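# Transfer wet-printed cloth into frame on other board

## Task

Carry the newly printed cloth over to the frame on the opposite board and leave it lying flat, squared with the frame, printed face upward; since the ink is still wet, nothing may touch the printed region at any point.

## Robot and tools

Robot: two arms, left_arm and right_arm, each a six-joint arm ending in a two-finger parallel gripper with a wrist camera. The fingers point along the gripper's own +z axis and close along its y axis. The reported hand point (end_effector_position) sits between the finger pads, roughly 1 cm behind the tips. Calibrated bases in the scene frame: left_arm at (-0.021, +0.246, +0.033) m, right_arm at (+0.009, -0.360, +0.034) m, both almost unrotated about z.

Frame: one scene frame for everything. Origin is at table-top height, halfway between the two nominal bases; +x points out over the table, +z up, and left_arm is on the +y side (arm names do not match image left/right). Reported positions (metres) and orientations (quat_wxyz) use this frame; they can be off by a few centimetres, more at long reach.

The numbers in a motion: every row is one flat list of 14 numbers covering both arms, even if only one moves: dx, dy, dz, rx, ry, rz, opening for left_arm, then the same seven for right_arm. All lie in [-1, 1]. dx..rz are offsets, not poses: displacements along the scene axes measured from that arm's Hand target as it stood when the action or move began. 1.0 equals 0.6 m of travel or 180 degrees of turn. rx, ry, rz form a single rotation vector, turning the gripper about its own Hand target point. Opening is absolute, not an offset: +1 fully open (0.094 m), -1 closed. Sending zeros for an arm's six pose numbers re-requests its current Hand target; sending 0 as opening is a real command (half open), so repeat the present opening to leave a gripper alone.

execute_actions(actions, cameras): actions is a list of actions; each action is a table of up to 15 rows, one per 1/30 s step, a short table repeating its last row to fill 15 steps. Every row in an action counts from the same start pose, not the previous row; a new action starts from the updated Hand target, so the same offset sent twice moves twice. An empty list just returns state and images. cameras picks images: omitted, null or ["all"] for all, [] for none; an unknown name voids the call.

move(target, speed, blend, opening_speed, blocking, cameras): drives each gripper in a straight line toward target, which is one 14-number row or a list of up to 15 rows; every row in the list is again an offset from the Hand targets at the move's start. speed is the path's top speed in m/s (0.002 to 4.3, default 0.25; rotation capped at twice that in rad/s), one value or one per target. blend (m) rounds corners of a list. opening_speed (0.2 or more, scale units per second) closes fingers gradually; use the low end on soft or fragile things. Paths share a 10 s cap and do not avoid obstacles or the other arm. blocking=false returns after about 0.5 s while motion continues. The result adds a move: line giving the ending (done, off_target, moving, held, fault) and any limits; done means within 10 mm and 2 degrees, and says nothing about contact. limits=paced means the pose was clipped; limits=held means a check held steps back.

wait(seconds 0 to 10) lets time run with commands held. stop brakes a running move. zoom_image(camera, region [x0, y0, x1, y1] pixels, at most 504 by 504) magnifies the latest image of cam_head_left, cam_head_right, cam_high, cam_left_wrist or cam_right_wrist (all 896x504). read_manual gives only licence texts. finished_scene(scene) ends the current scene, given its number; it is final.

Reading results: Hand target is the last commanded pose after clipping; grippers often rest short of it by a centimetre or so from friction and weight, which is not contact. Orientation commands are clipped to 40 degrees from the measured one each step. grip_measured shows finger opening on the command scale and follows the command even when squeezing, so it does not reveal first touch; grip_effort_nm is motor effort (negative closing) with offset and friction, not pad force. Joint torques include the arm's own weight; numbers 3 and 4 wrap at ±28 N m. Velocities marked within noise mean the arm is still. MOTOR HOT warns of heating; at 100 °C that arm goes limp for 30 s or more, so avoid long stretched holds, heavy loads and pushing at unreachable poses.

Hints for this job: grasp the cloth only by unprinted margins, probably with both arms at two edges, lift clear, carry it across keeping the printed area away from fingers, cameras and the arm, then lower it square into the frame and release with an opening well above grip_measured. Avoid: dropping or flinging the cloth, fast contact or pressing far past a surface, driving the grippers or wrist cameras into each other (the clearance check does not guard this, and a hard inter-arm hit can fail the scene), routing a gripper near its own base, leaving anything off the table, and moving a cloth that is still in motion. Check the final layout with the cameras before finishing.

Each tool is called as a command line: name --argument value for each argument, lists and objects as JSON in quotes; but a table of rows of numbers goes row by row, as --pt "numbers of a row", without its own name.

## Session

execute_actions --actions '[]'

Scene clock: 0.00 s.
left_arm: end_effector_position=(+0.1800, -0.0726, +0.3656) grip_measured=+1.000 grip_effort_nm=n/a end_effector_quat_wxyz=(+0.157, +0.764, +0.587, -0.217) | right_arm: end_effector_position=(+0.6912, -0.5012, +0.2097) grip_measured=+1.000 grip_effort_nm=n/a end_effector_quat_wxyz=(+0.459, -0.166, +0.800, +0.348)
Joint positions: left_arm=[-0.789 1.14 1.265 -1.41 0.466 0.963 0.094] | right_arm=[-0.405 1.991 1.566 -0.467 -1.124 -0.398 0.094]
Joint velocities: within noise
Joint torques (N m): no reading
Heat: left arm: hottest wrist roll 27 °C; right arm: hottest waist 28 °C.
Hand target: left_arm +0.1830, -0.0756, +0.3730; +0.165, +0.765, +0.585, -0.216 | right_arm +0.6972, -0.5040, +0.2151; +0.465, -0.170, +0.798, +0.343
Tool commands: left_gripper/opening=+1.0 right_gripper/opening=+1.0

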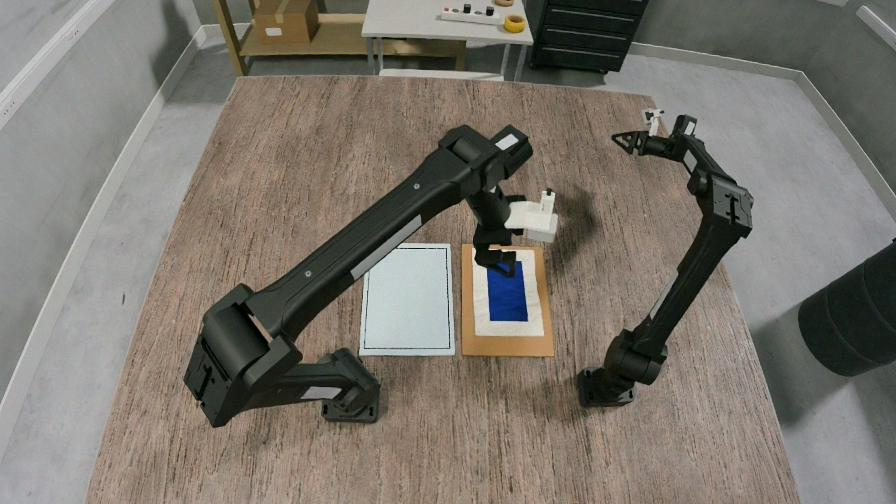

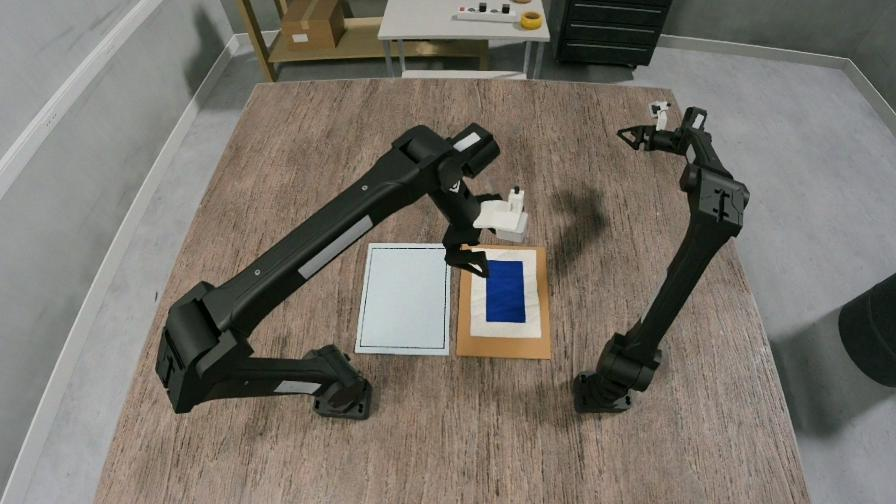

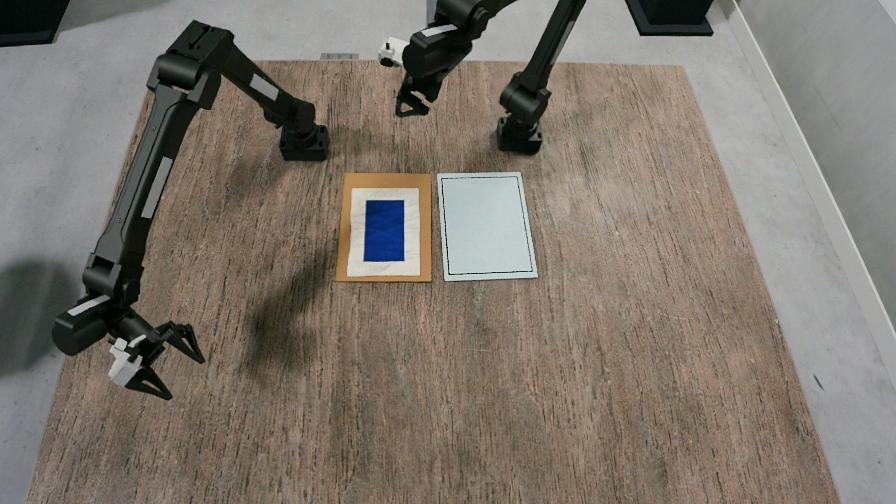

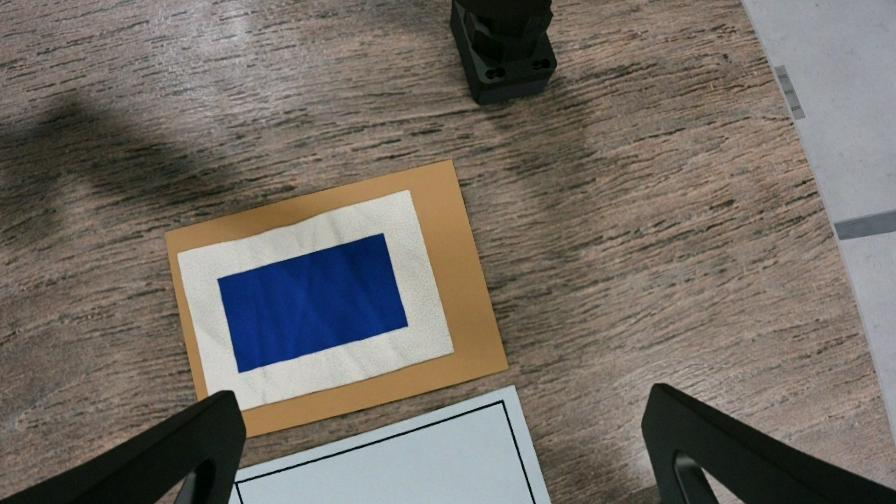

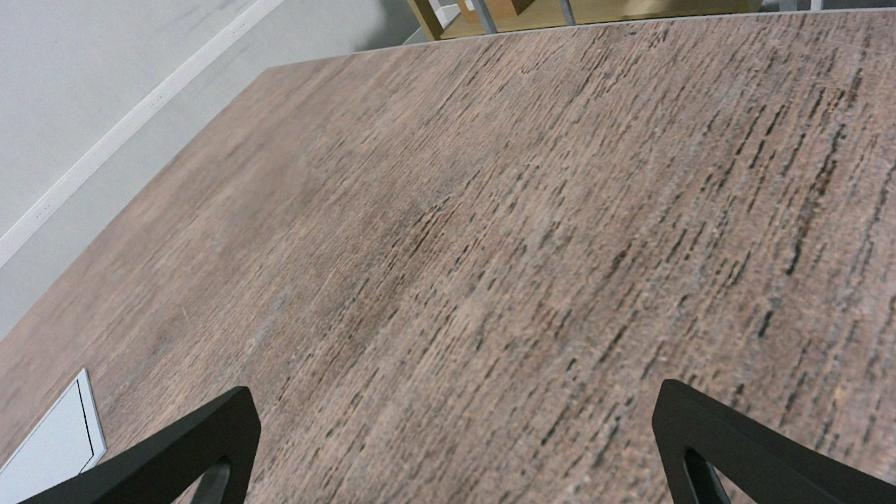

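zoom_image --camera "cam_head_left" --region '[330, 230, 580, 370]'

zoom_image --camera "cam_high" --region '[320, 160, 570, 300]'

zoom_image --camera "cam_left_wrist" --region '[130, 130, 600, 504]'

Scaled by 2.016 from the camera's 896x504 image, which has a finer 1280x720 frame.

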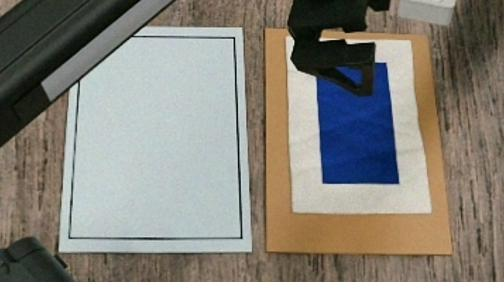

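Scaled by 2.016 from the camera's 896x504 image, which has a finer 1280x720 frame.

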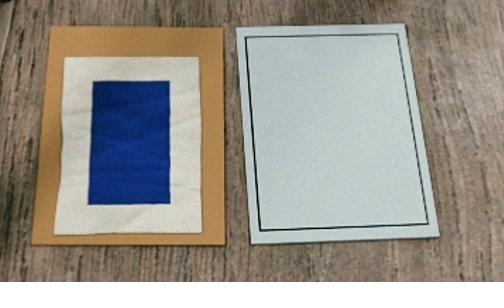

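Scaled by 1.072 from the camera's 896x504 image, which has a finer 1280x720 frame.

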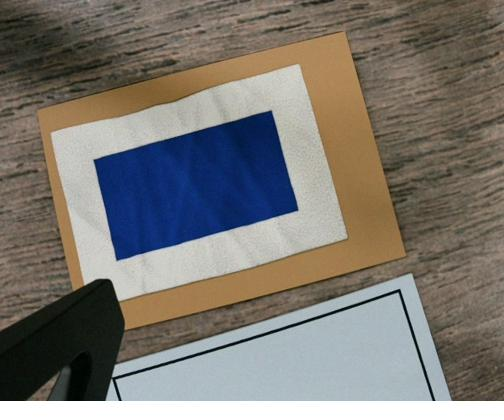

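move --target '[0.028, 0.043, -0.17, 0.160, 0.122, 0.568, 1, -0.445, 0.74, 0.09, -0.234, 0.318, -0.116, 1]' --speed 0.25

Scene clock: 19.60 s.
left_arm: end_effector_position=(+0.1966, -0.0447, +0.2652) grip_measured=+1.000 grip_effort_nm=-0.027 end_effector_quat_wxyz=(+0.000, +0.004, +1.000, +0.000) | right_arm: end_effector_position=(+0.4199, -0.0721, +0.2605) grip_measured=+1.000 grip_effort_nm=-0.017 end_effector_quat_wxyz=(-0.008, +0.000, +1.000, -0.004)
Joint positions: left_arm=[-0.916 1.292 1.199 -1.478 0 -0.92 0.094] | right_arm=[0.634 1.666 1.59 -1.512 -0.003 0.612 0.094]
Joint velocities: within noise
Joint torques (N m): left_arm=[0.56 -6.89 10.06 -0.27 -0.09 -0.14] | right_arm=[0.32 -14.74 13.83 -0.32 0.16 0.14]
Heat: left arm: hottest wrist roll 27 °C; right arm: hottest elbow 32 °C.
Hand target: left_arm +0.1999, -0.0498, +0.2712; +0.001, +0.000, +1.000, +0.000 | right_arm +0.4302, -0.0600, +0.2690; +0.000, +0.000, +1.000, +0.001
Off the commanded pose: left_arm 0.008 m, 0 deg | right_arm 0.018 m, 1 deg.
move: off_target (right_arm)

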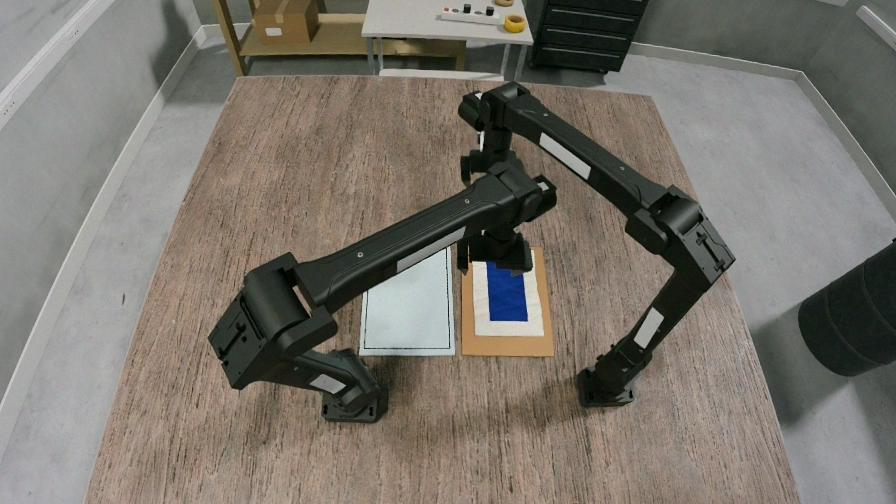

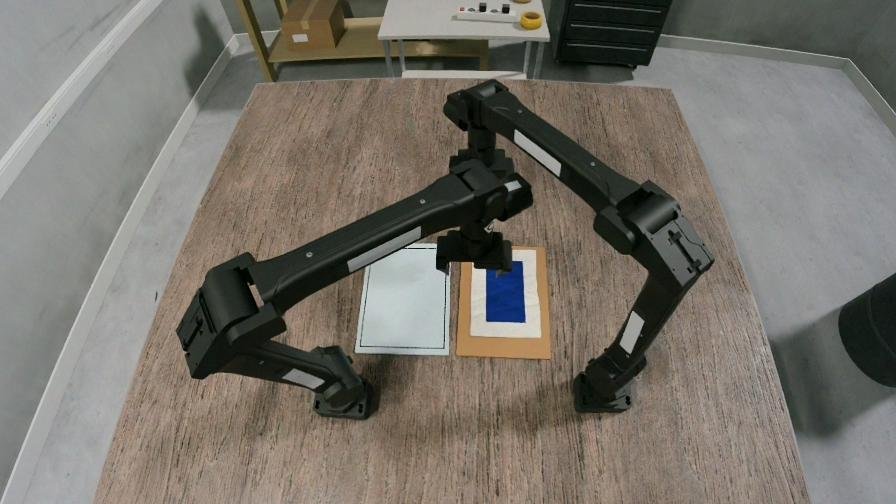

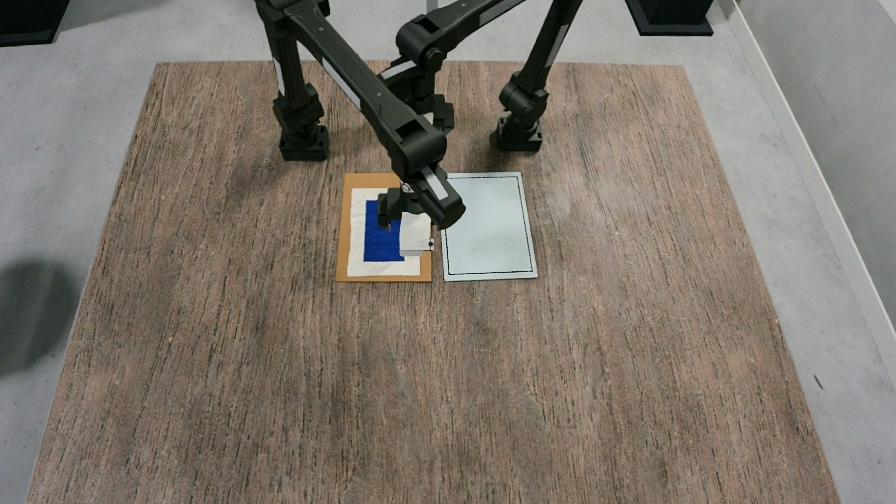

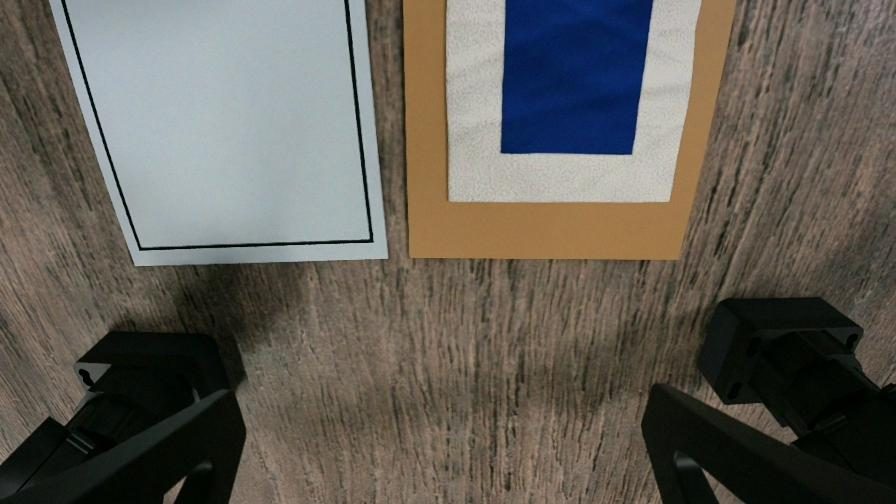

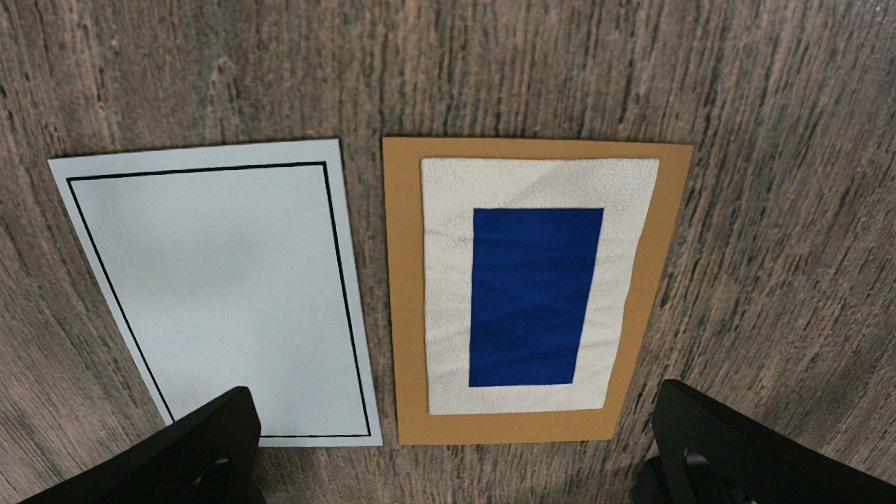

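move --target '[-0.028, -0.013, -0.300, 0, 0, 0, -0.36, -0.0423, 0.0212, -0.290, 0, 0, 0, -0.36]' --speed 0.15 --opening_speed 0.8

Scene clock: 28.07 s.
left_arm: end_effector_position=(+0.1839, -0.0543, +0.0960) grip_measured=-0.357 grip_effort_nm=-0.120 end_effector_quat_wxyz=(+0.000, +0.000, +1.000, +0.000) | right_arm: end_effector_position=(+0.4101, -0.0532, +0.1060) grip_measured=-0.357 grip_effort_nm=-0.110 end_effector_quat_wxyz=(+0.005, +0.004, +1.000, +0.005)
Joint positions: left_arm=[-0.96 1.446 0.876 -1.001 0 -0.97 0.03] | right_arm=[0.675 1.763 1.297 -1.091 -0.003 0.662 0.03]
Joint velocities: within noise
Joint torques (N m): left_arm=[0.03 -7.82 6.54 1.02 -0.07 -0.12] | right_arm=[1.14 -15.79 8.02 0.57 0.17 0.15]
Heat: left arm: hottest elbow 27 °C; right arm: hottest elbow 33 °C.
Hand target: left_arm +0.1831, -0.0576, +0.0912; +0.001, +0.000, +1.000, +0.000 | right_arm +0.4049, -0.0471, +0.0952; +0.000, +0.000, +1.000, +0.001
Off the commanded pose: left_arm 0.006 m, 0 deg | right_arm 0.014 m, 1 deg.
move: off_target (right_arm)

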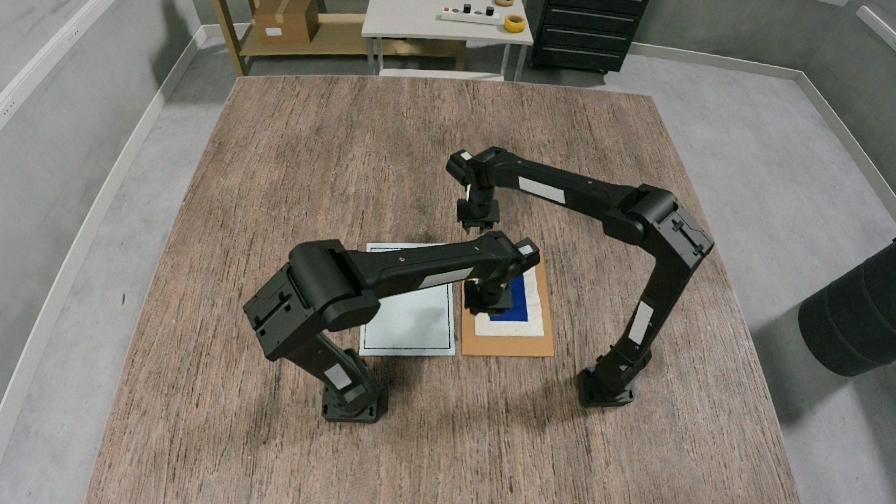

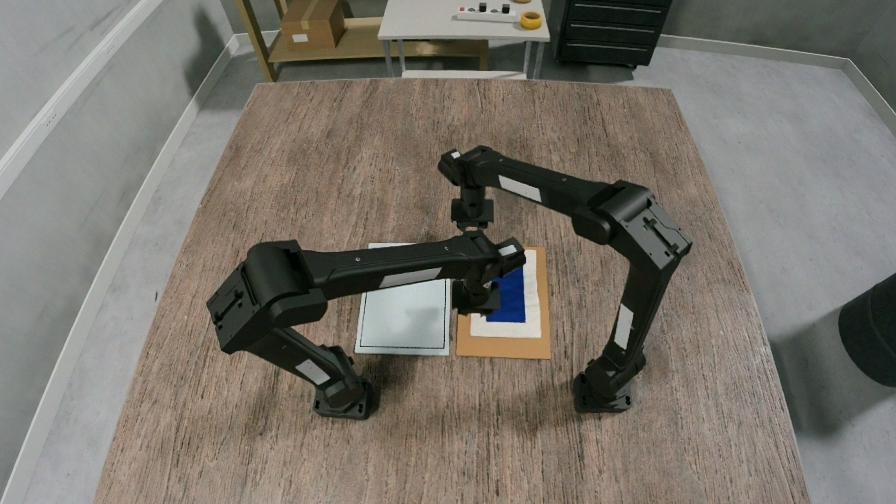

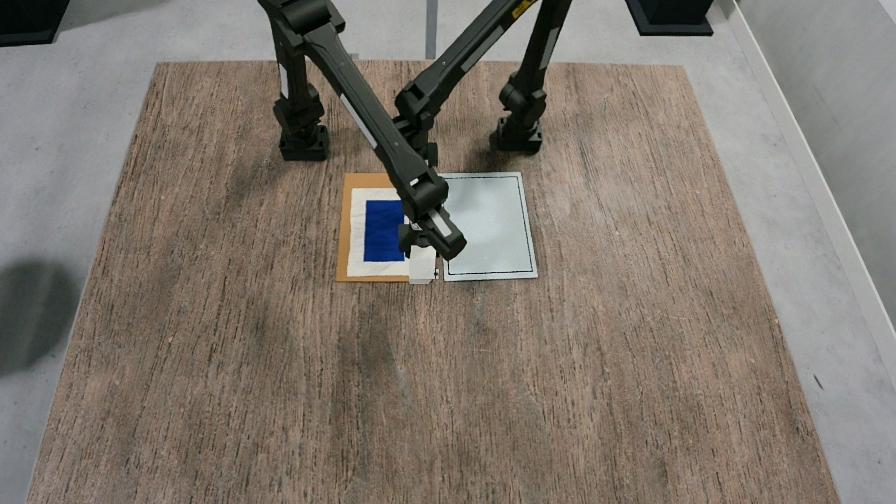

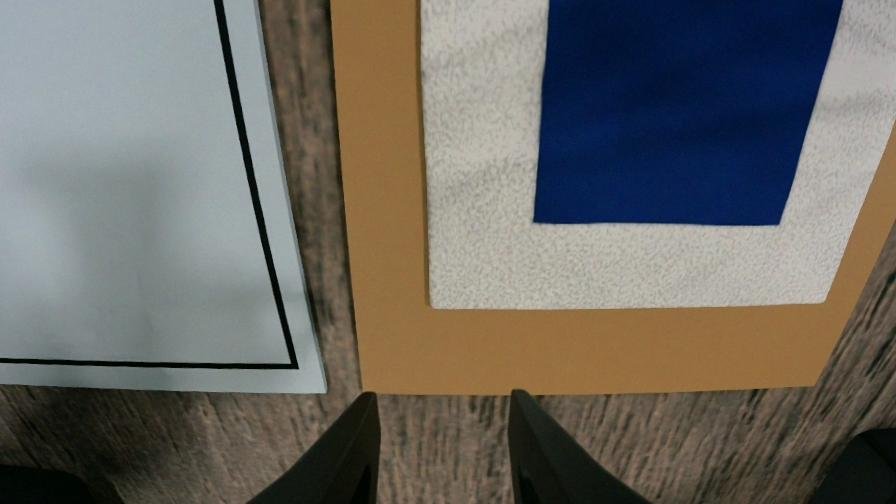

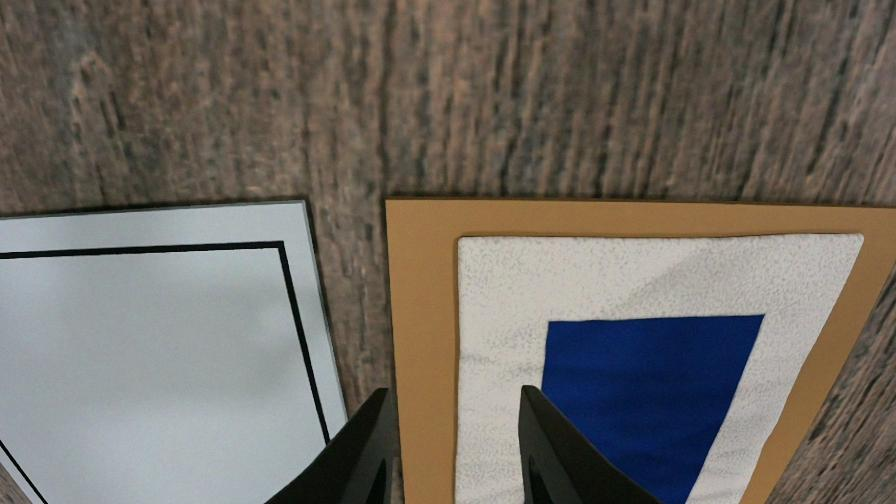

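move --target '[0, 0, -0.097, 0, 0, 0, -0.49, -0.0415, -0.0282, -0.1087, 0, 0, 0, -0.49]' --speed 0.1 --opening_speed 0.5

Scene clock: 31.43 s.
left_arm: end_effector_position=(+0.1850, -0.0557, +0.0388) grip_measured=-0.488 grip_effort_nm=-0.125 end_effector_quat_wxyz=(+0.001, +0.000, +1.000, -0.001) | right_arm: end_effector_position=(+0.3870, -0.0688, +0.0414) grip_measured=-0.488 grip_effort_nm=-0.105 end_effector_quat_wxyz=(+0.006, +0.005, +1.000, +0.006)
Joint positions: left_arm=[-0.96 1.555 0.811 -0.824 0 -0.971 0.024] | right_arm=[0.679 1.79 1.136 -0.9 -0.003 0.667 0.024]
Joint velocities: within noise
Joint torques (N m): left_arm=[-0.21 -7 5.6 0.66 -0.09 -0.13] | right_arm=[1.44 -14.62 6.94 0.58 0.16 0.15]
Heat: left arm: hottest elbow 27 °C; right arm: hottest elbow 33 °C.
Hand target: left_arm +0.1831, -0.0577, +0.0329; +0.001, +0.000, +1.000, +0.000 | right_arm +0.3799, -0.0642, +0.0298; +0.000, +0.000, +1.000, +0.001
Off the commanded pose: left_arm 0.006 m, 0 deg | right_arm 0.014 m, 1 deg.
move: off_target (right_arm)

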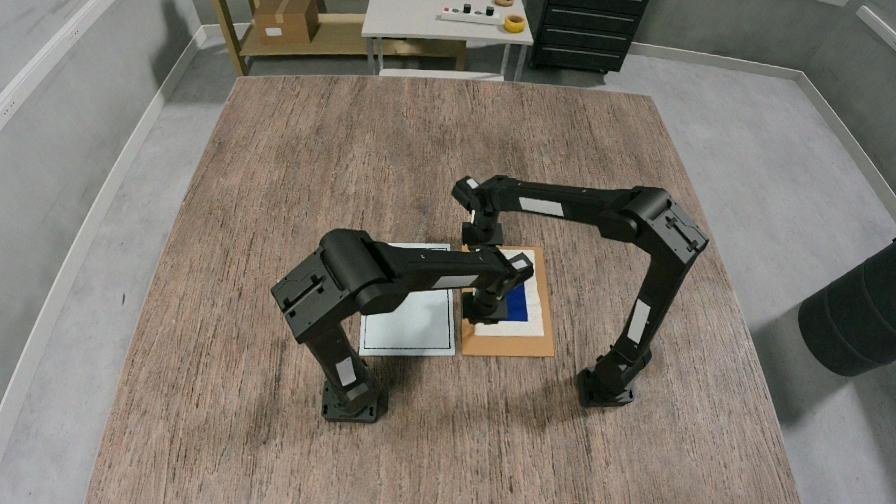

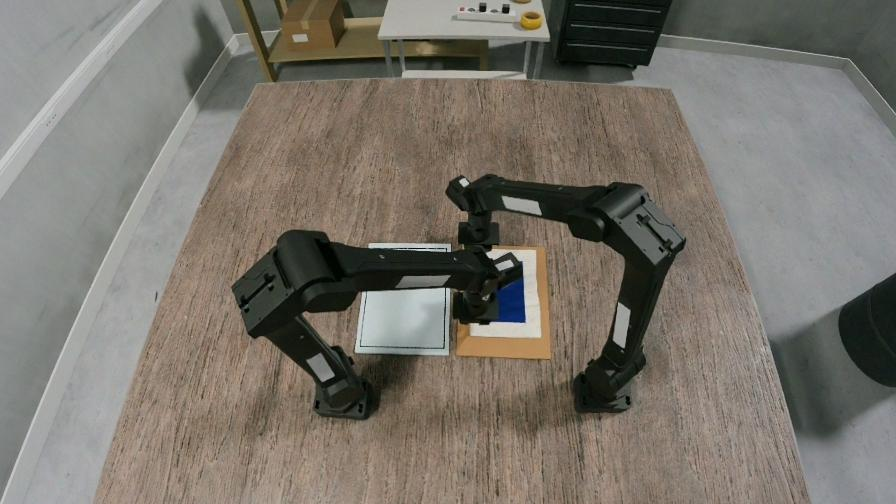

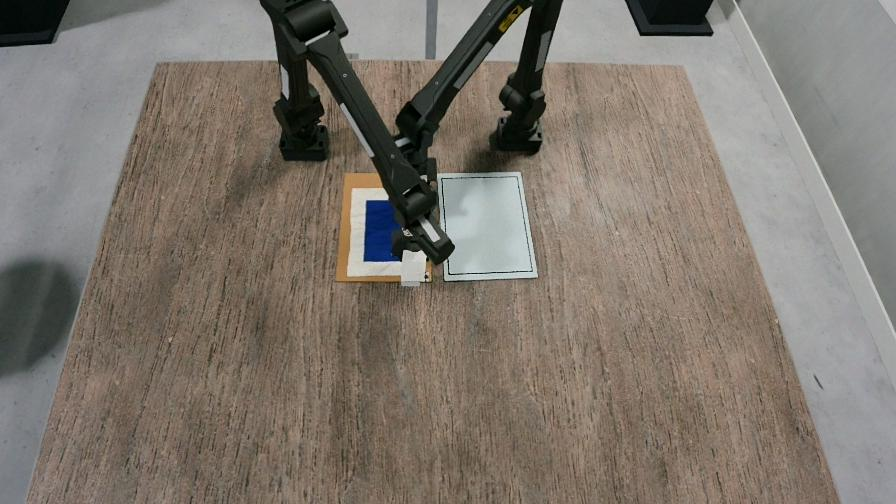

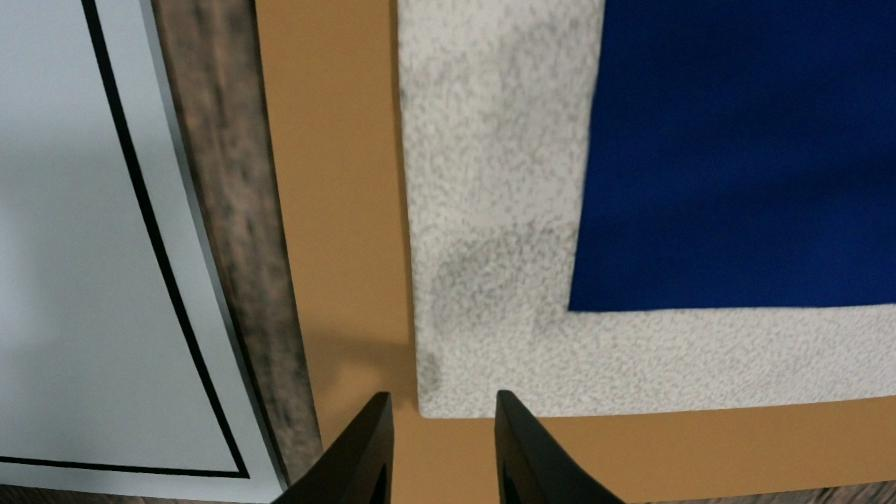

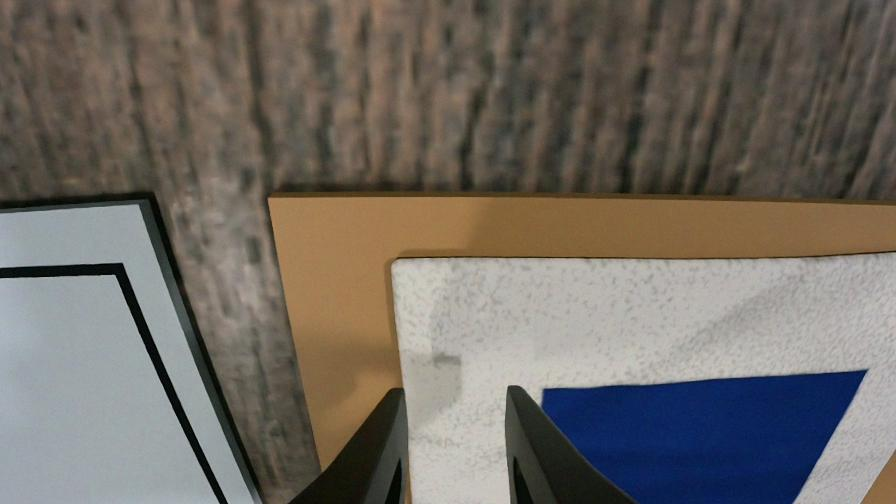

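move --target '[0, 0, -0.018, 0, 0, 0, -0.49, 0, 0.0083, -0.0215, 0, 0, 0, -0.49]' --speed 0.05

Scene clock: 35.07 s.
left_arm: end_effector_position=(+0.1854, -0.0564, +0.0287) grip_measured=-0.488 grip_effort_nm=-0.115 end_effector_quat_wxyz=(+0.001, +0.000, +1.000, -0.002) | right_arm: end_effector_position=(+0.3873, -0.0633, +0.0296) grip_measured=-0.488 grip_effort_nm=-0.105 end_effector_quat_wxyz=(+0.007, +0.004, +1.000, +0.007)
Joint positions: left_arm=[-0.96 1.577 0.802 -0.79 0 -0.971 0.024] | right_arm=[0.688 1.816 1.136 -0.872 -0.003 0.675 0.024]
Joint velocities: within noise
Joint torques (N m): left_arm=[-0.09 -7.3 5.53 0.88 -0.05 -0.05] | right_arm=[0.97 -14.97 6.75 0.55 0.18 0.12]
Heat: left arm: hottest elbow 27 °C; right arm: hottest elbow 33 °C.
Hand target: left_arm +0.1831, -0.0576, +0.0221; +0.001, +0.000, +1.000, +0.001 | right_arm +0.3799, -0.0592, +0.0170; +0.000, +0.000, +1.000, +0.001
Off the commanded pose: left_arm 0.007 m, 0 deg | right_arm 0.015 m, 1 deg.
move: off_target (right_arm)

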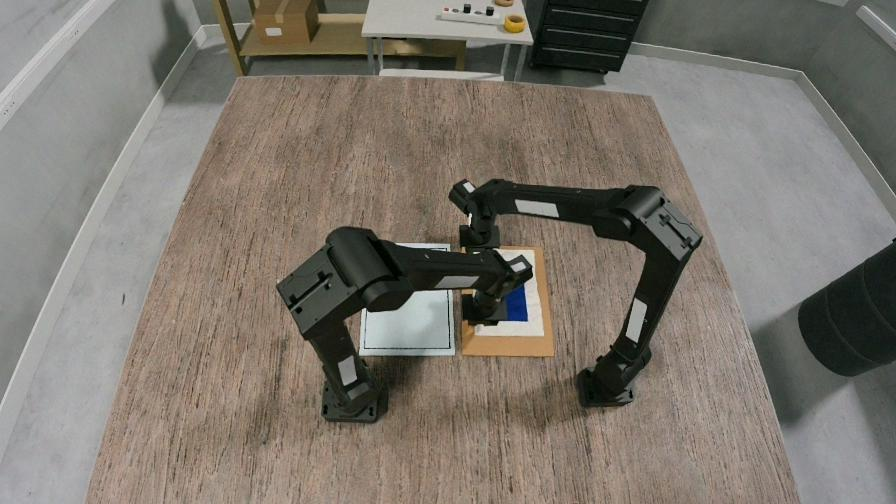

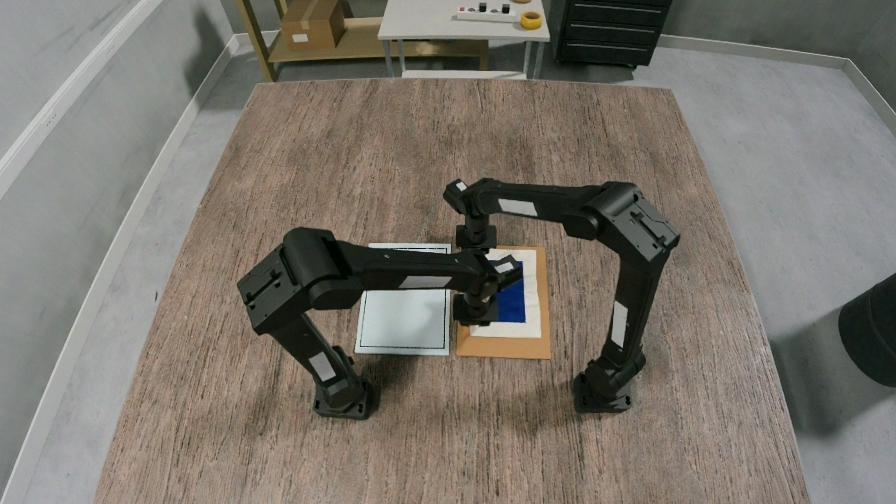

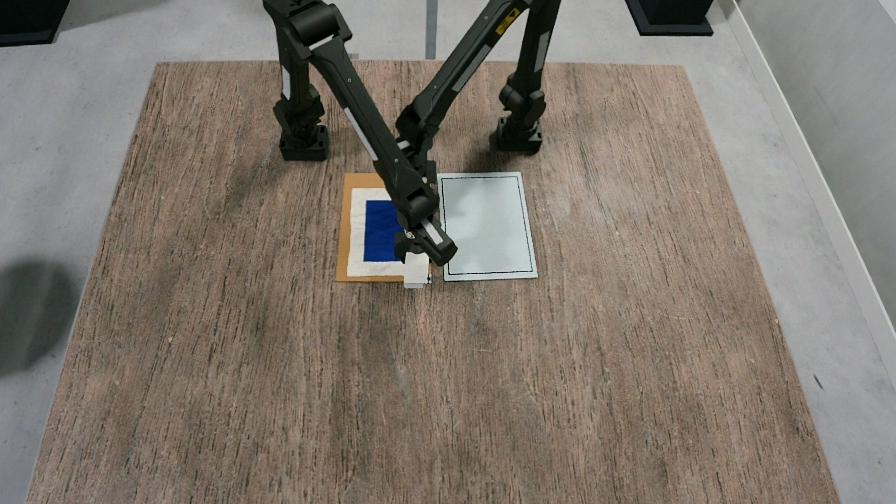

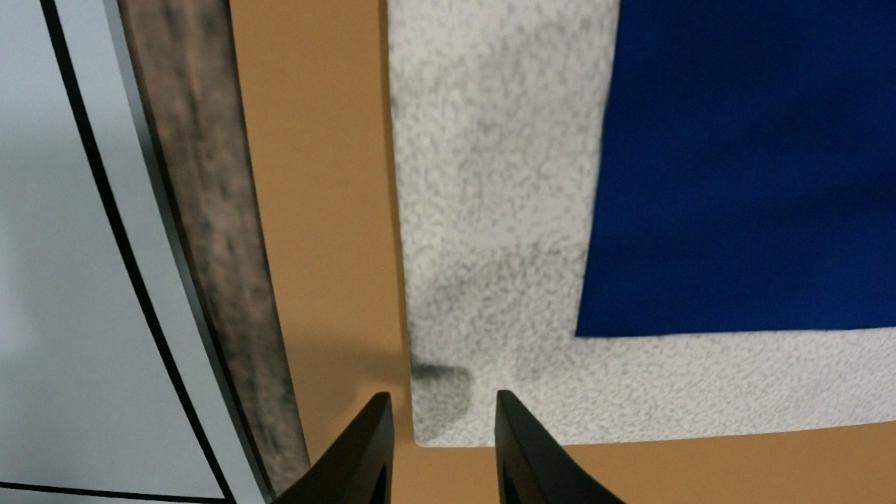

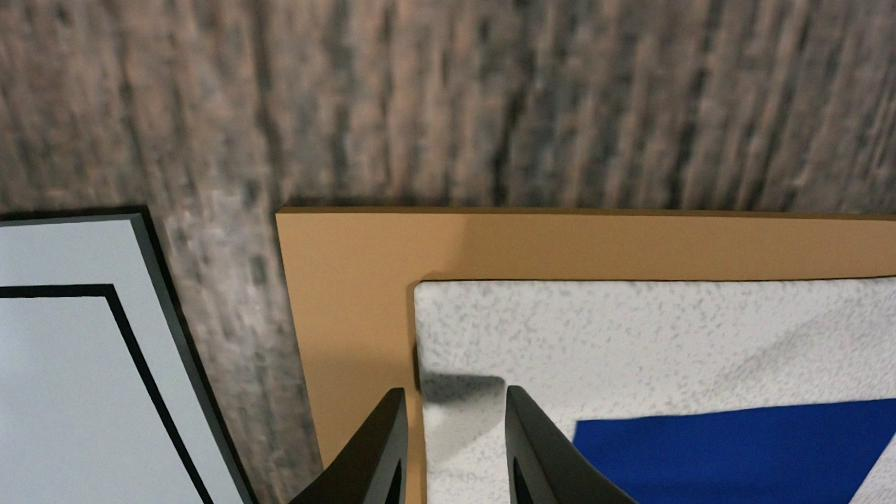

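move --target '[0, 0, -0.0125, 0, 0, 0, -0.49, 0, 0, -0.0125, 0, 0, 0, -0.49]' --speed 0.03 --cameras '["cam_left_wrist", "cam_right_wrist"]'

Scene clock: 36.63 s.
left_arm: end_effector_position=(+0.1856, -0.0566, +0.0214) grip_measured=-0.488 grip_effort_nm=-0.120 end_effector_quat_wxyz=(+0.002, +0.000, +1.000, -0.002) | right_arm: end_effector_position=(+0.3894, -0.0617, +0.0253) grip_measured=-0.488 grip_effort_nm=-0.105 end_effector_quat_wxyz=(+0.009, +0.005, +1.000, +0.009)
Joint positions: left_arm=[-0.96 1.594 0.796 -0.767 0 -0.971 0.024] | right_arm=[0.688 1.826 1.136 -0.856 -0.003 0.675 0.024]
Joint velocities: within noise
Joint torques (N m): left_arm=[0.5 -7 5.37 0.91 -0.07 -0.09] | right_arm=[1.03 -14.86 6.42 0.58 0.16 0.16]
Heat: left arm: hottest elbow 27 °C; right arm: hottest elbow 33 °C.
Hand target: left_arm +0.1831, -0.0576, +0.0146; +0.001, +0.000, +1.000, +0.000 | right_arm +0.3798, -0.0592, +0.0095; +0.000, +0.000, +1.000, +0.001
Off the commanded pose: left_arm 0.007 m, 0 deg | right_arm 0.019 m, 1 deg.
move: off_target (right_arm)
Images, in order (width x height): cam_left_wrist 896x504, cam_right_wrist 896x504.

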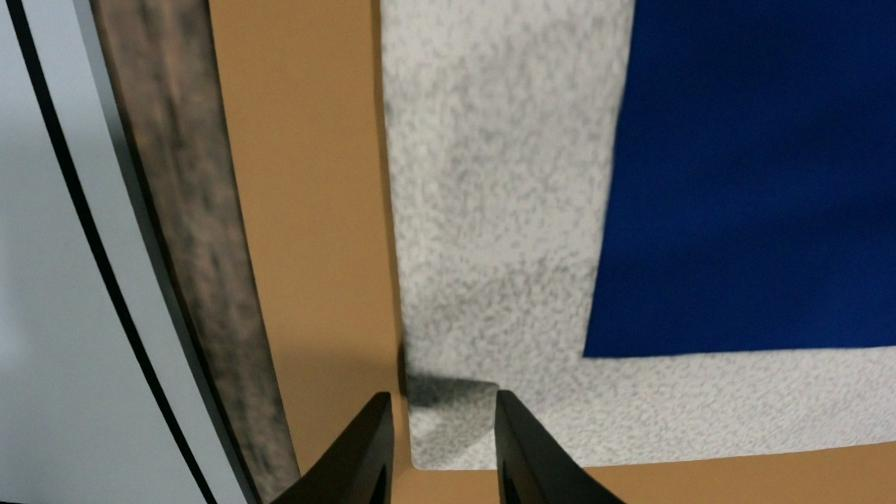

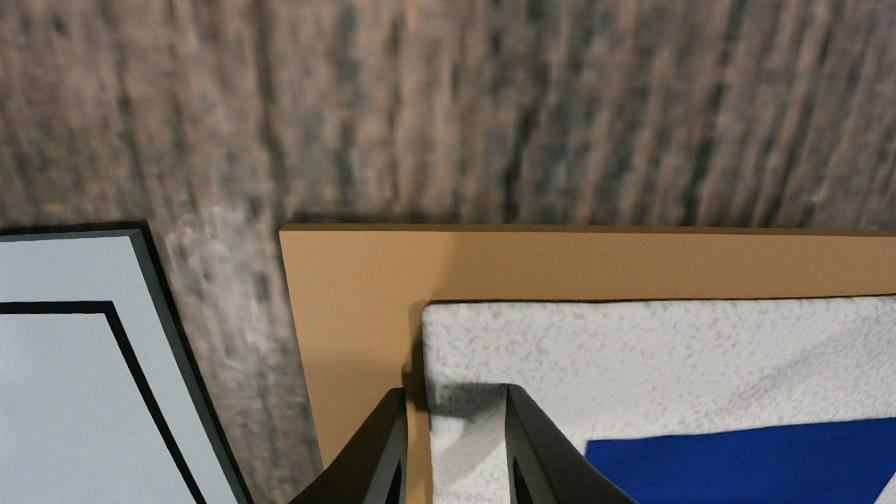

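zoom_image --camera "cam_right_wrist" --region '[360, 330, 560, 470]'

zoom_image --camera "cam_left_wrist" --region '[340, 340, 540, 480]'

Scaled by 2.520 from the camera's 896x504 image, which has a finer 1280x720 frame.

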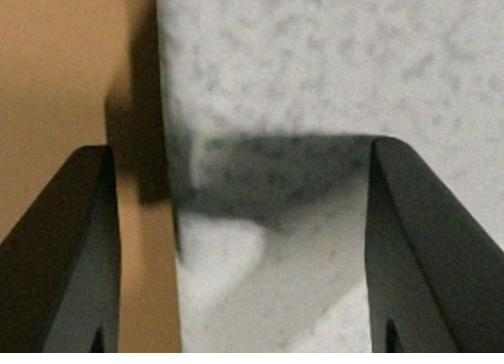

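Scaled by 2.520 from the camera's 896x504 image, which has a finer 1280x720 frame.

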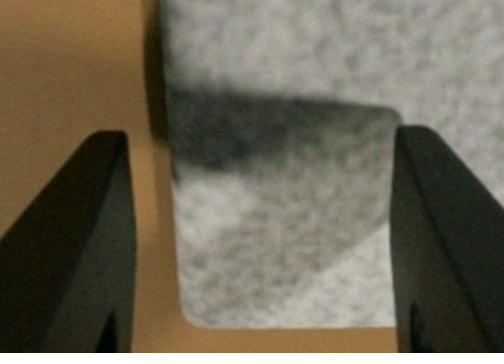

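move --target '[0, 0, -0.010, 0, 0, 0, -0.49, 0, 0, -0.005, 0, 0, 0, -0.49]' --speed 0.03 --cameras '["cam_left_wrist", "cam_right_wrist"]'

zoom_image --camera "cam_right_wrist" --region '[360, 330, 560, 470]'

zoom_image --camera "cam_left_wrist" --region '[340, 340, 540, 480]'

Scene clock: 38.90 s.
left_arm: end_effector_position=(+0.1865, -0.0579, +0.0181) grip_measured=-0.488 grip_effort_nm=-0.120 end_effector_quat_wxyz=(+0.003, +0.000, +1.000, -0.004) | right_arm: end_effector_position=(+0.3906, -0.0608, +0.0254) grip_measured=-0.488 grip_effort_nm=-0.105 end_effector_quat_wxyz=(+0.011, +0.005, +1.000, +0.011)
Joint positions: left_arm=[-0.96 1.602 0.794 -0.753 0 -0.971 0.024] | right_arm=[0.688 1.826 1.136 -0.85 -0.003 0.675 0.024]
Joint velocities: within noise
Joint torques (N m): left_arm=[-0.26 -7.71 4.94 1.05 -0.1 -0.08] | right_arm=[1.2 -14.21 6.12 0.69 0.17 0.14]
Heat: left arm: hottest elbow 27 °C; right arm: hottest elbow 33 °C.
Hand target: left_arm +0.1831, -0.0577, +0.0086; +0.001, +0.000, +1.000, +0.000 | right_arm +0.3799, -0.0592, +0.0065; +0.000, +0.000, +1.000, +0.001
Off the commanded pose: left_arm 0.010 m, 1 deg | right_arm 0.022 m, 2 deg.
move: off_target (right_arm)
Images, in order (width x height): cam_left_wrist 896x504, cam_right_wrist 896x504.

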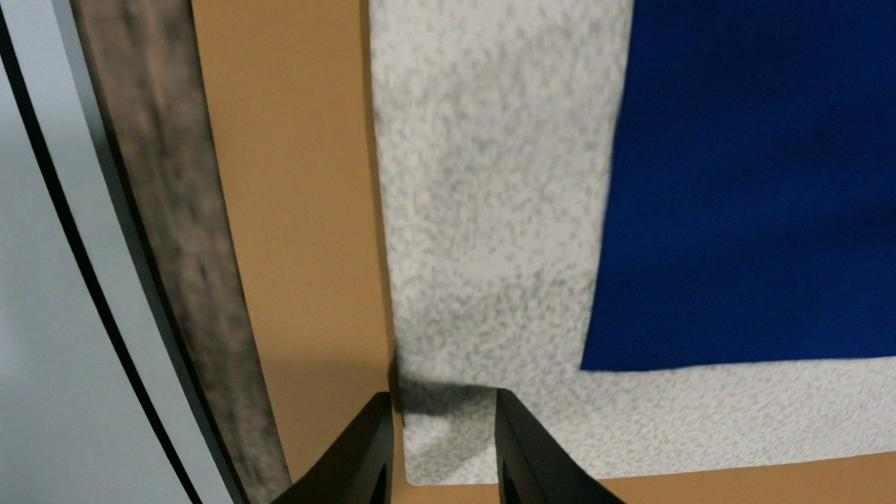

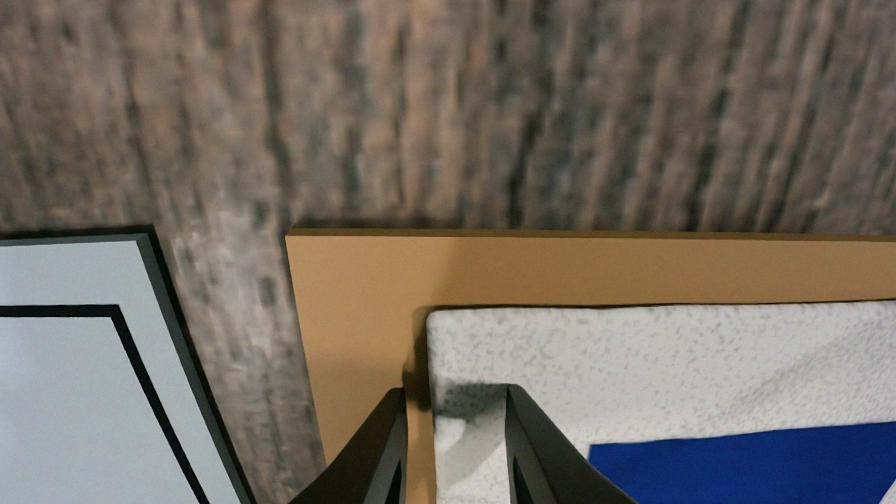

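Scaled by 2.520 from the camera's 896x504 image, which has a finer 1280x720 frame.

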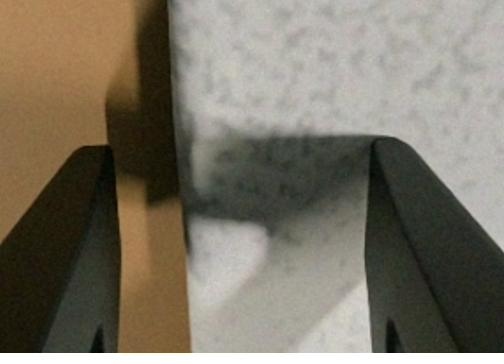

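Scaled by 2.520 from the camera's 896x504 image, which has a finer 1280x720 frame.

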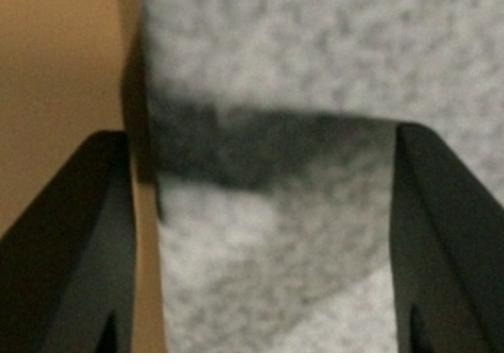

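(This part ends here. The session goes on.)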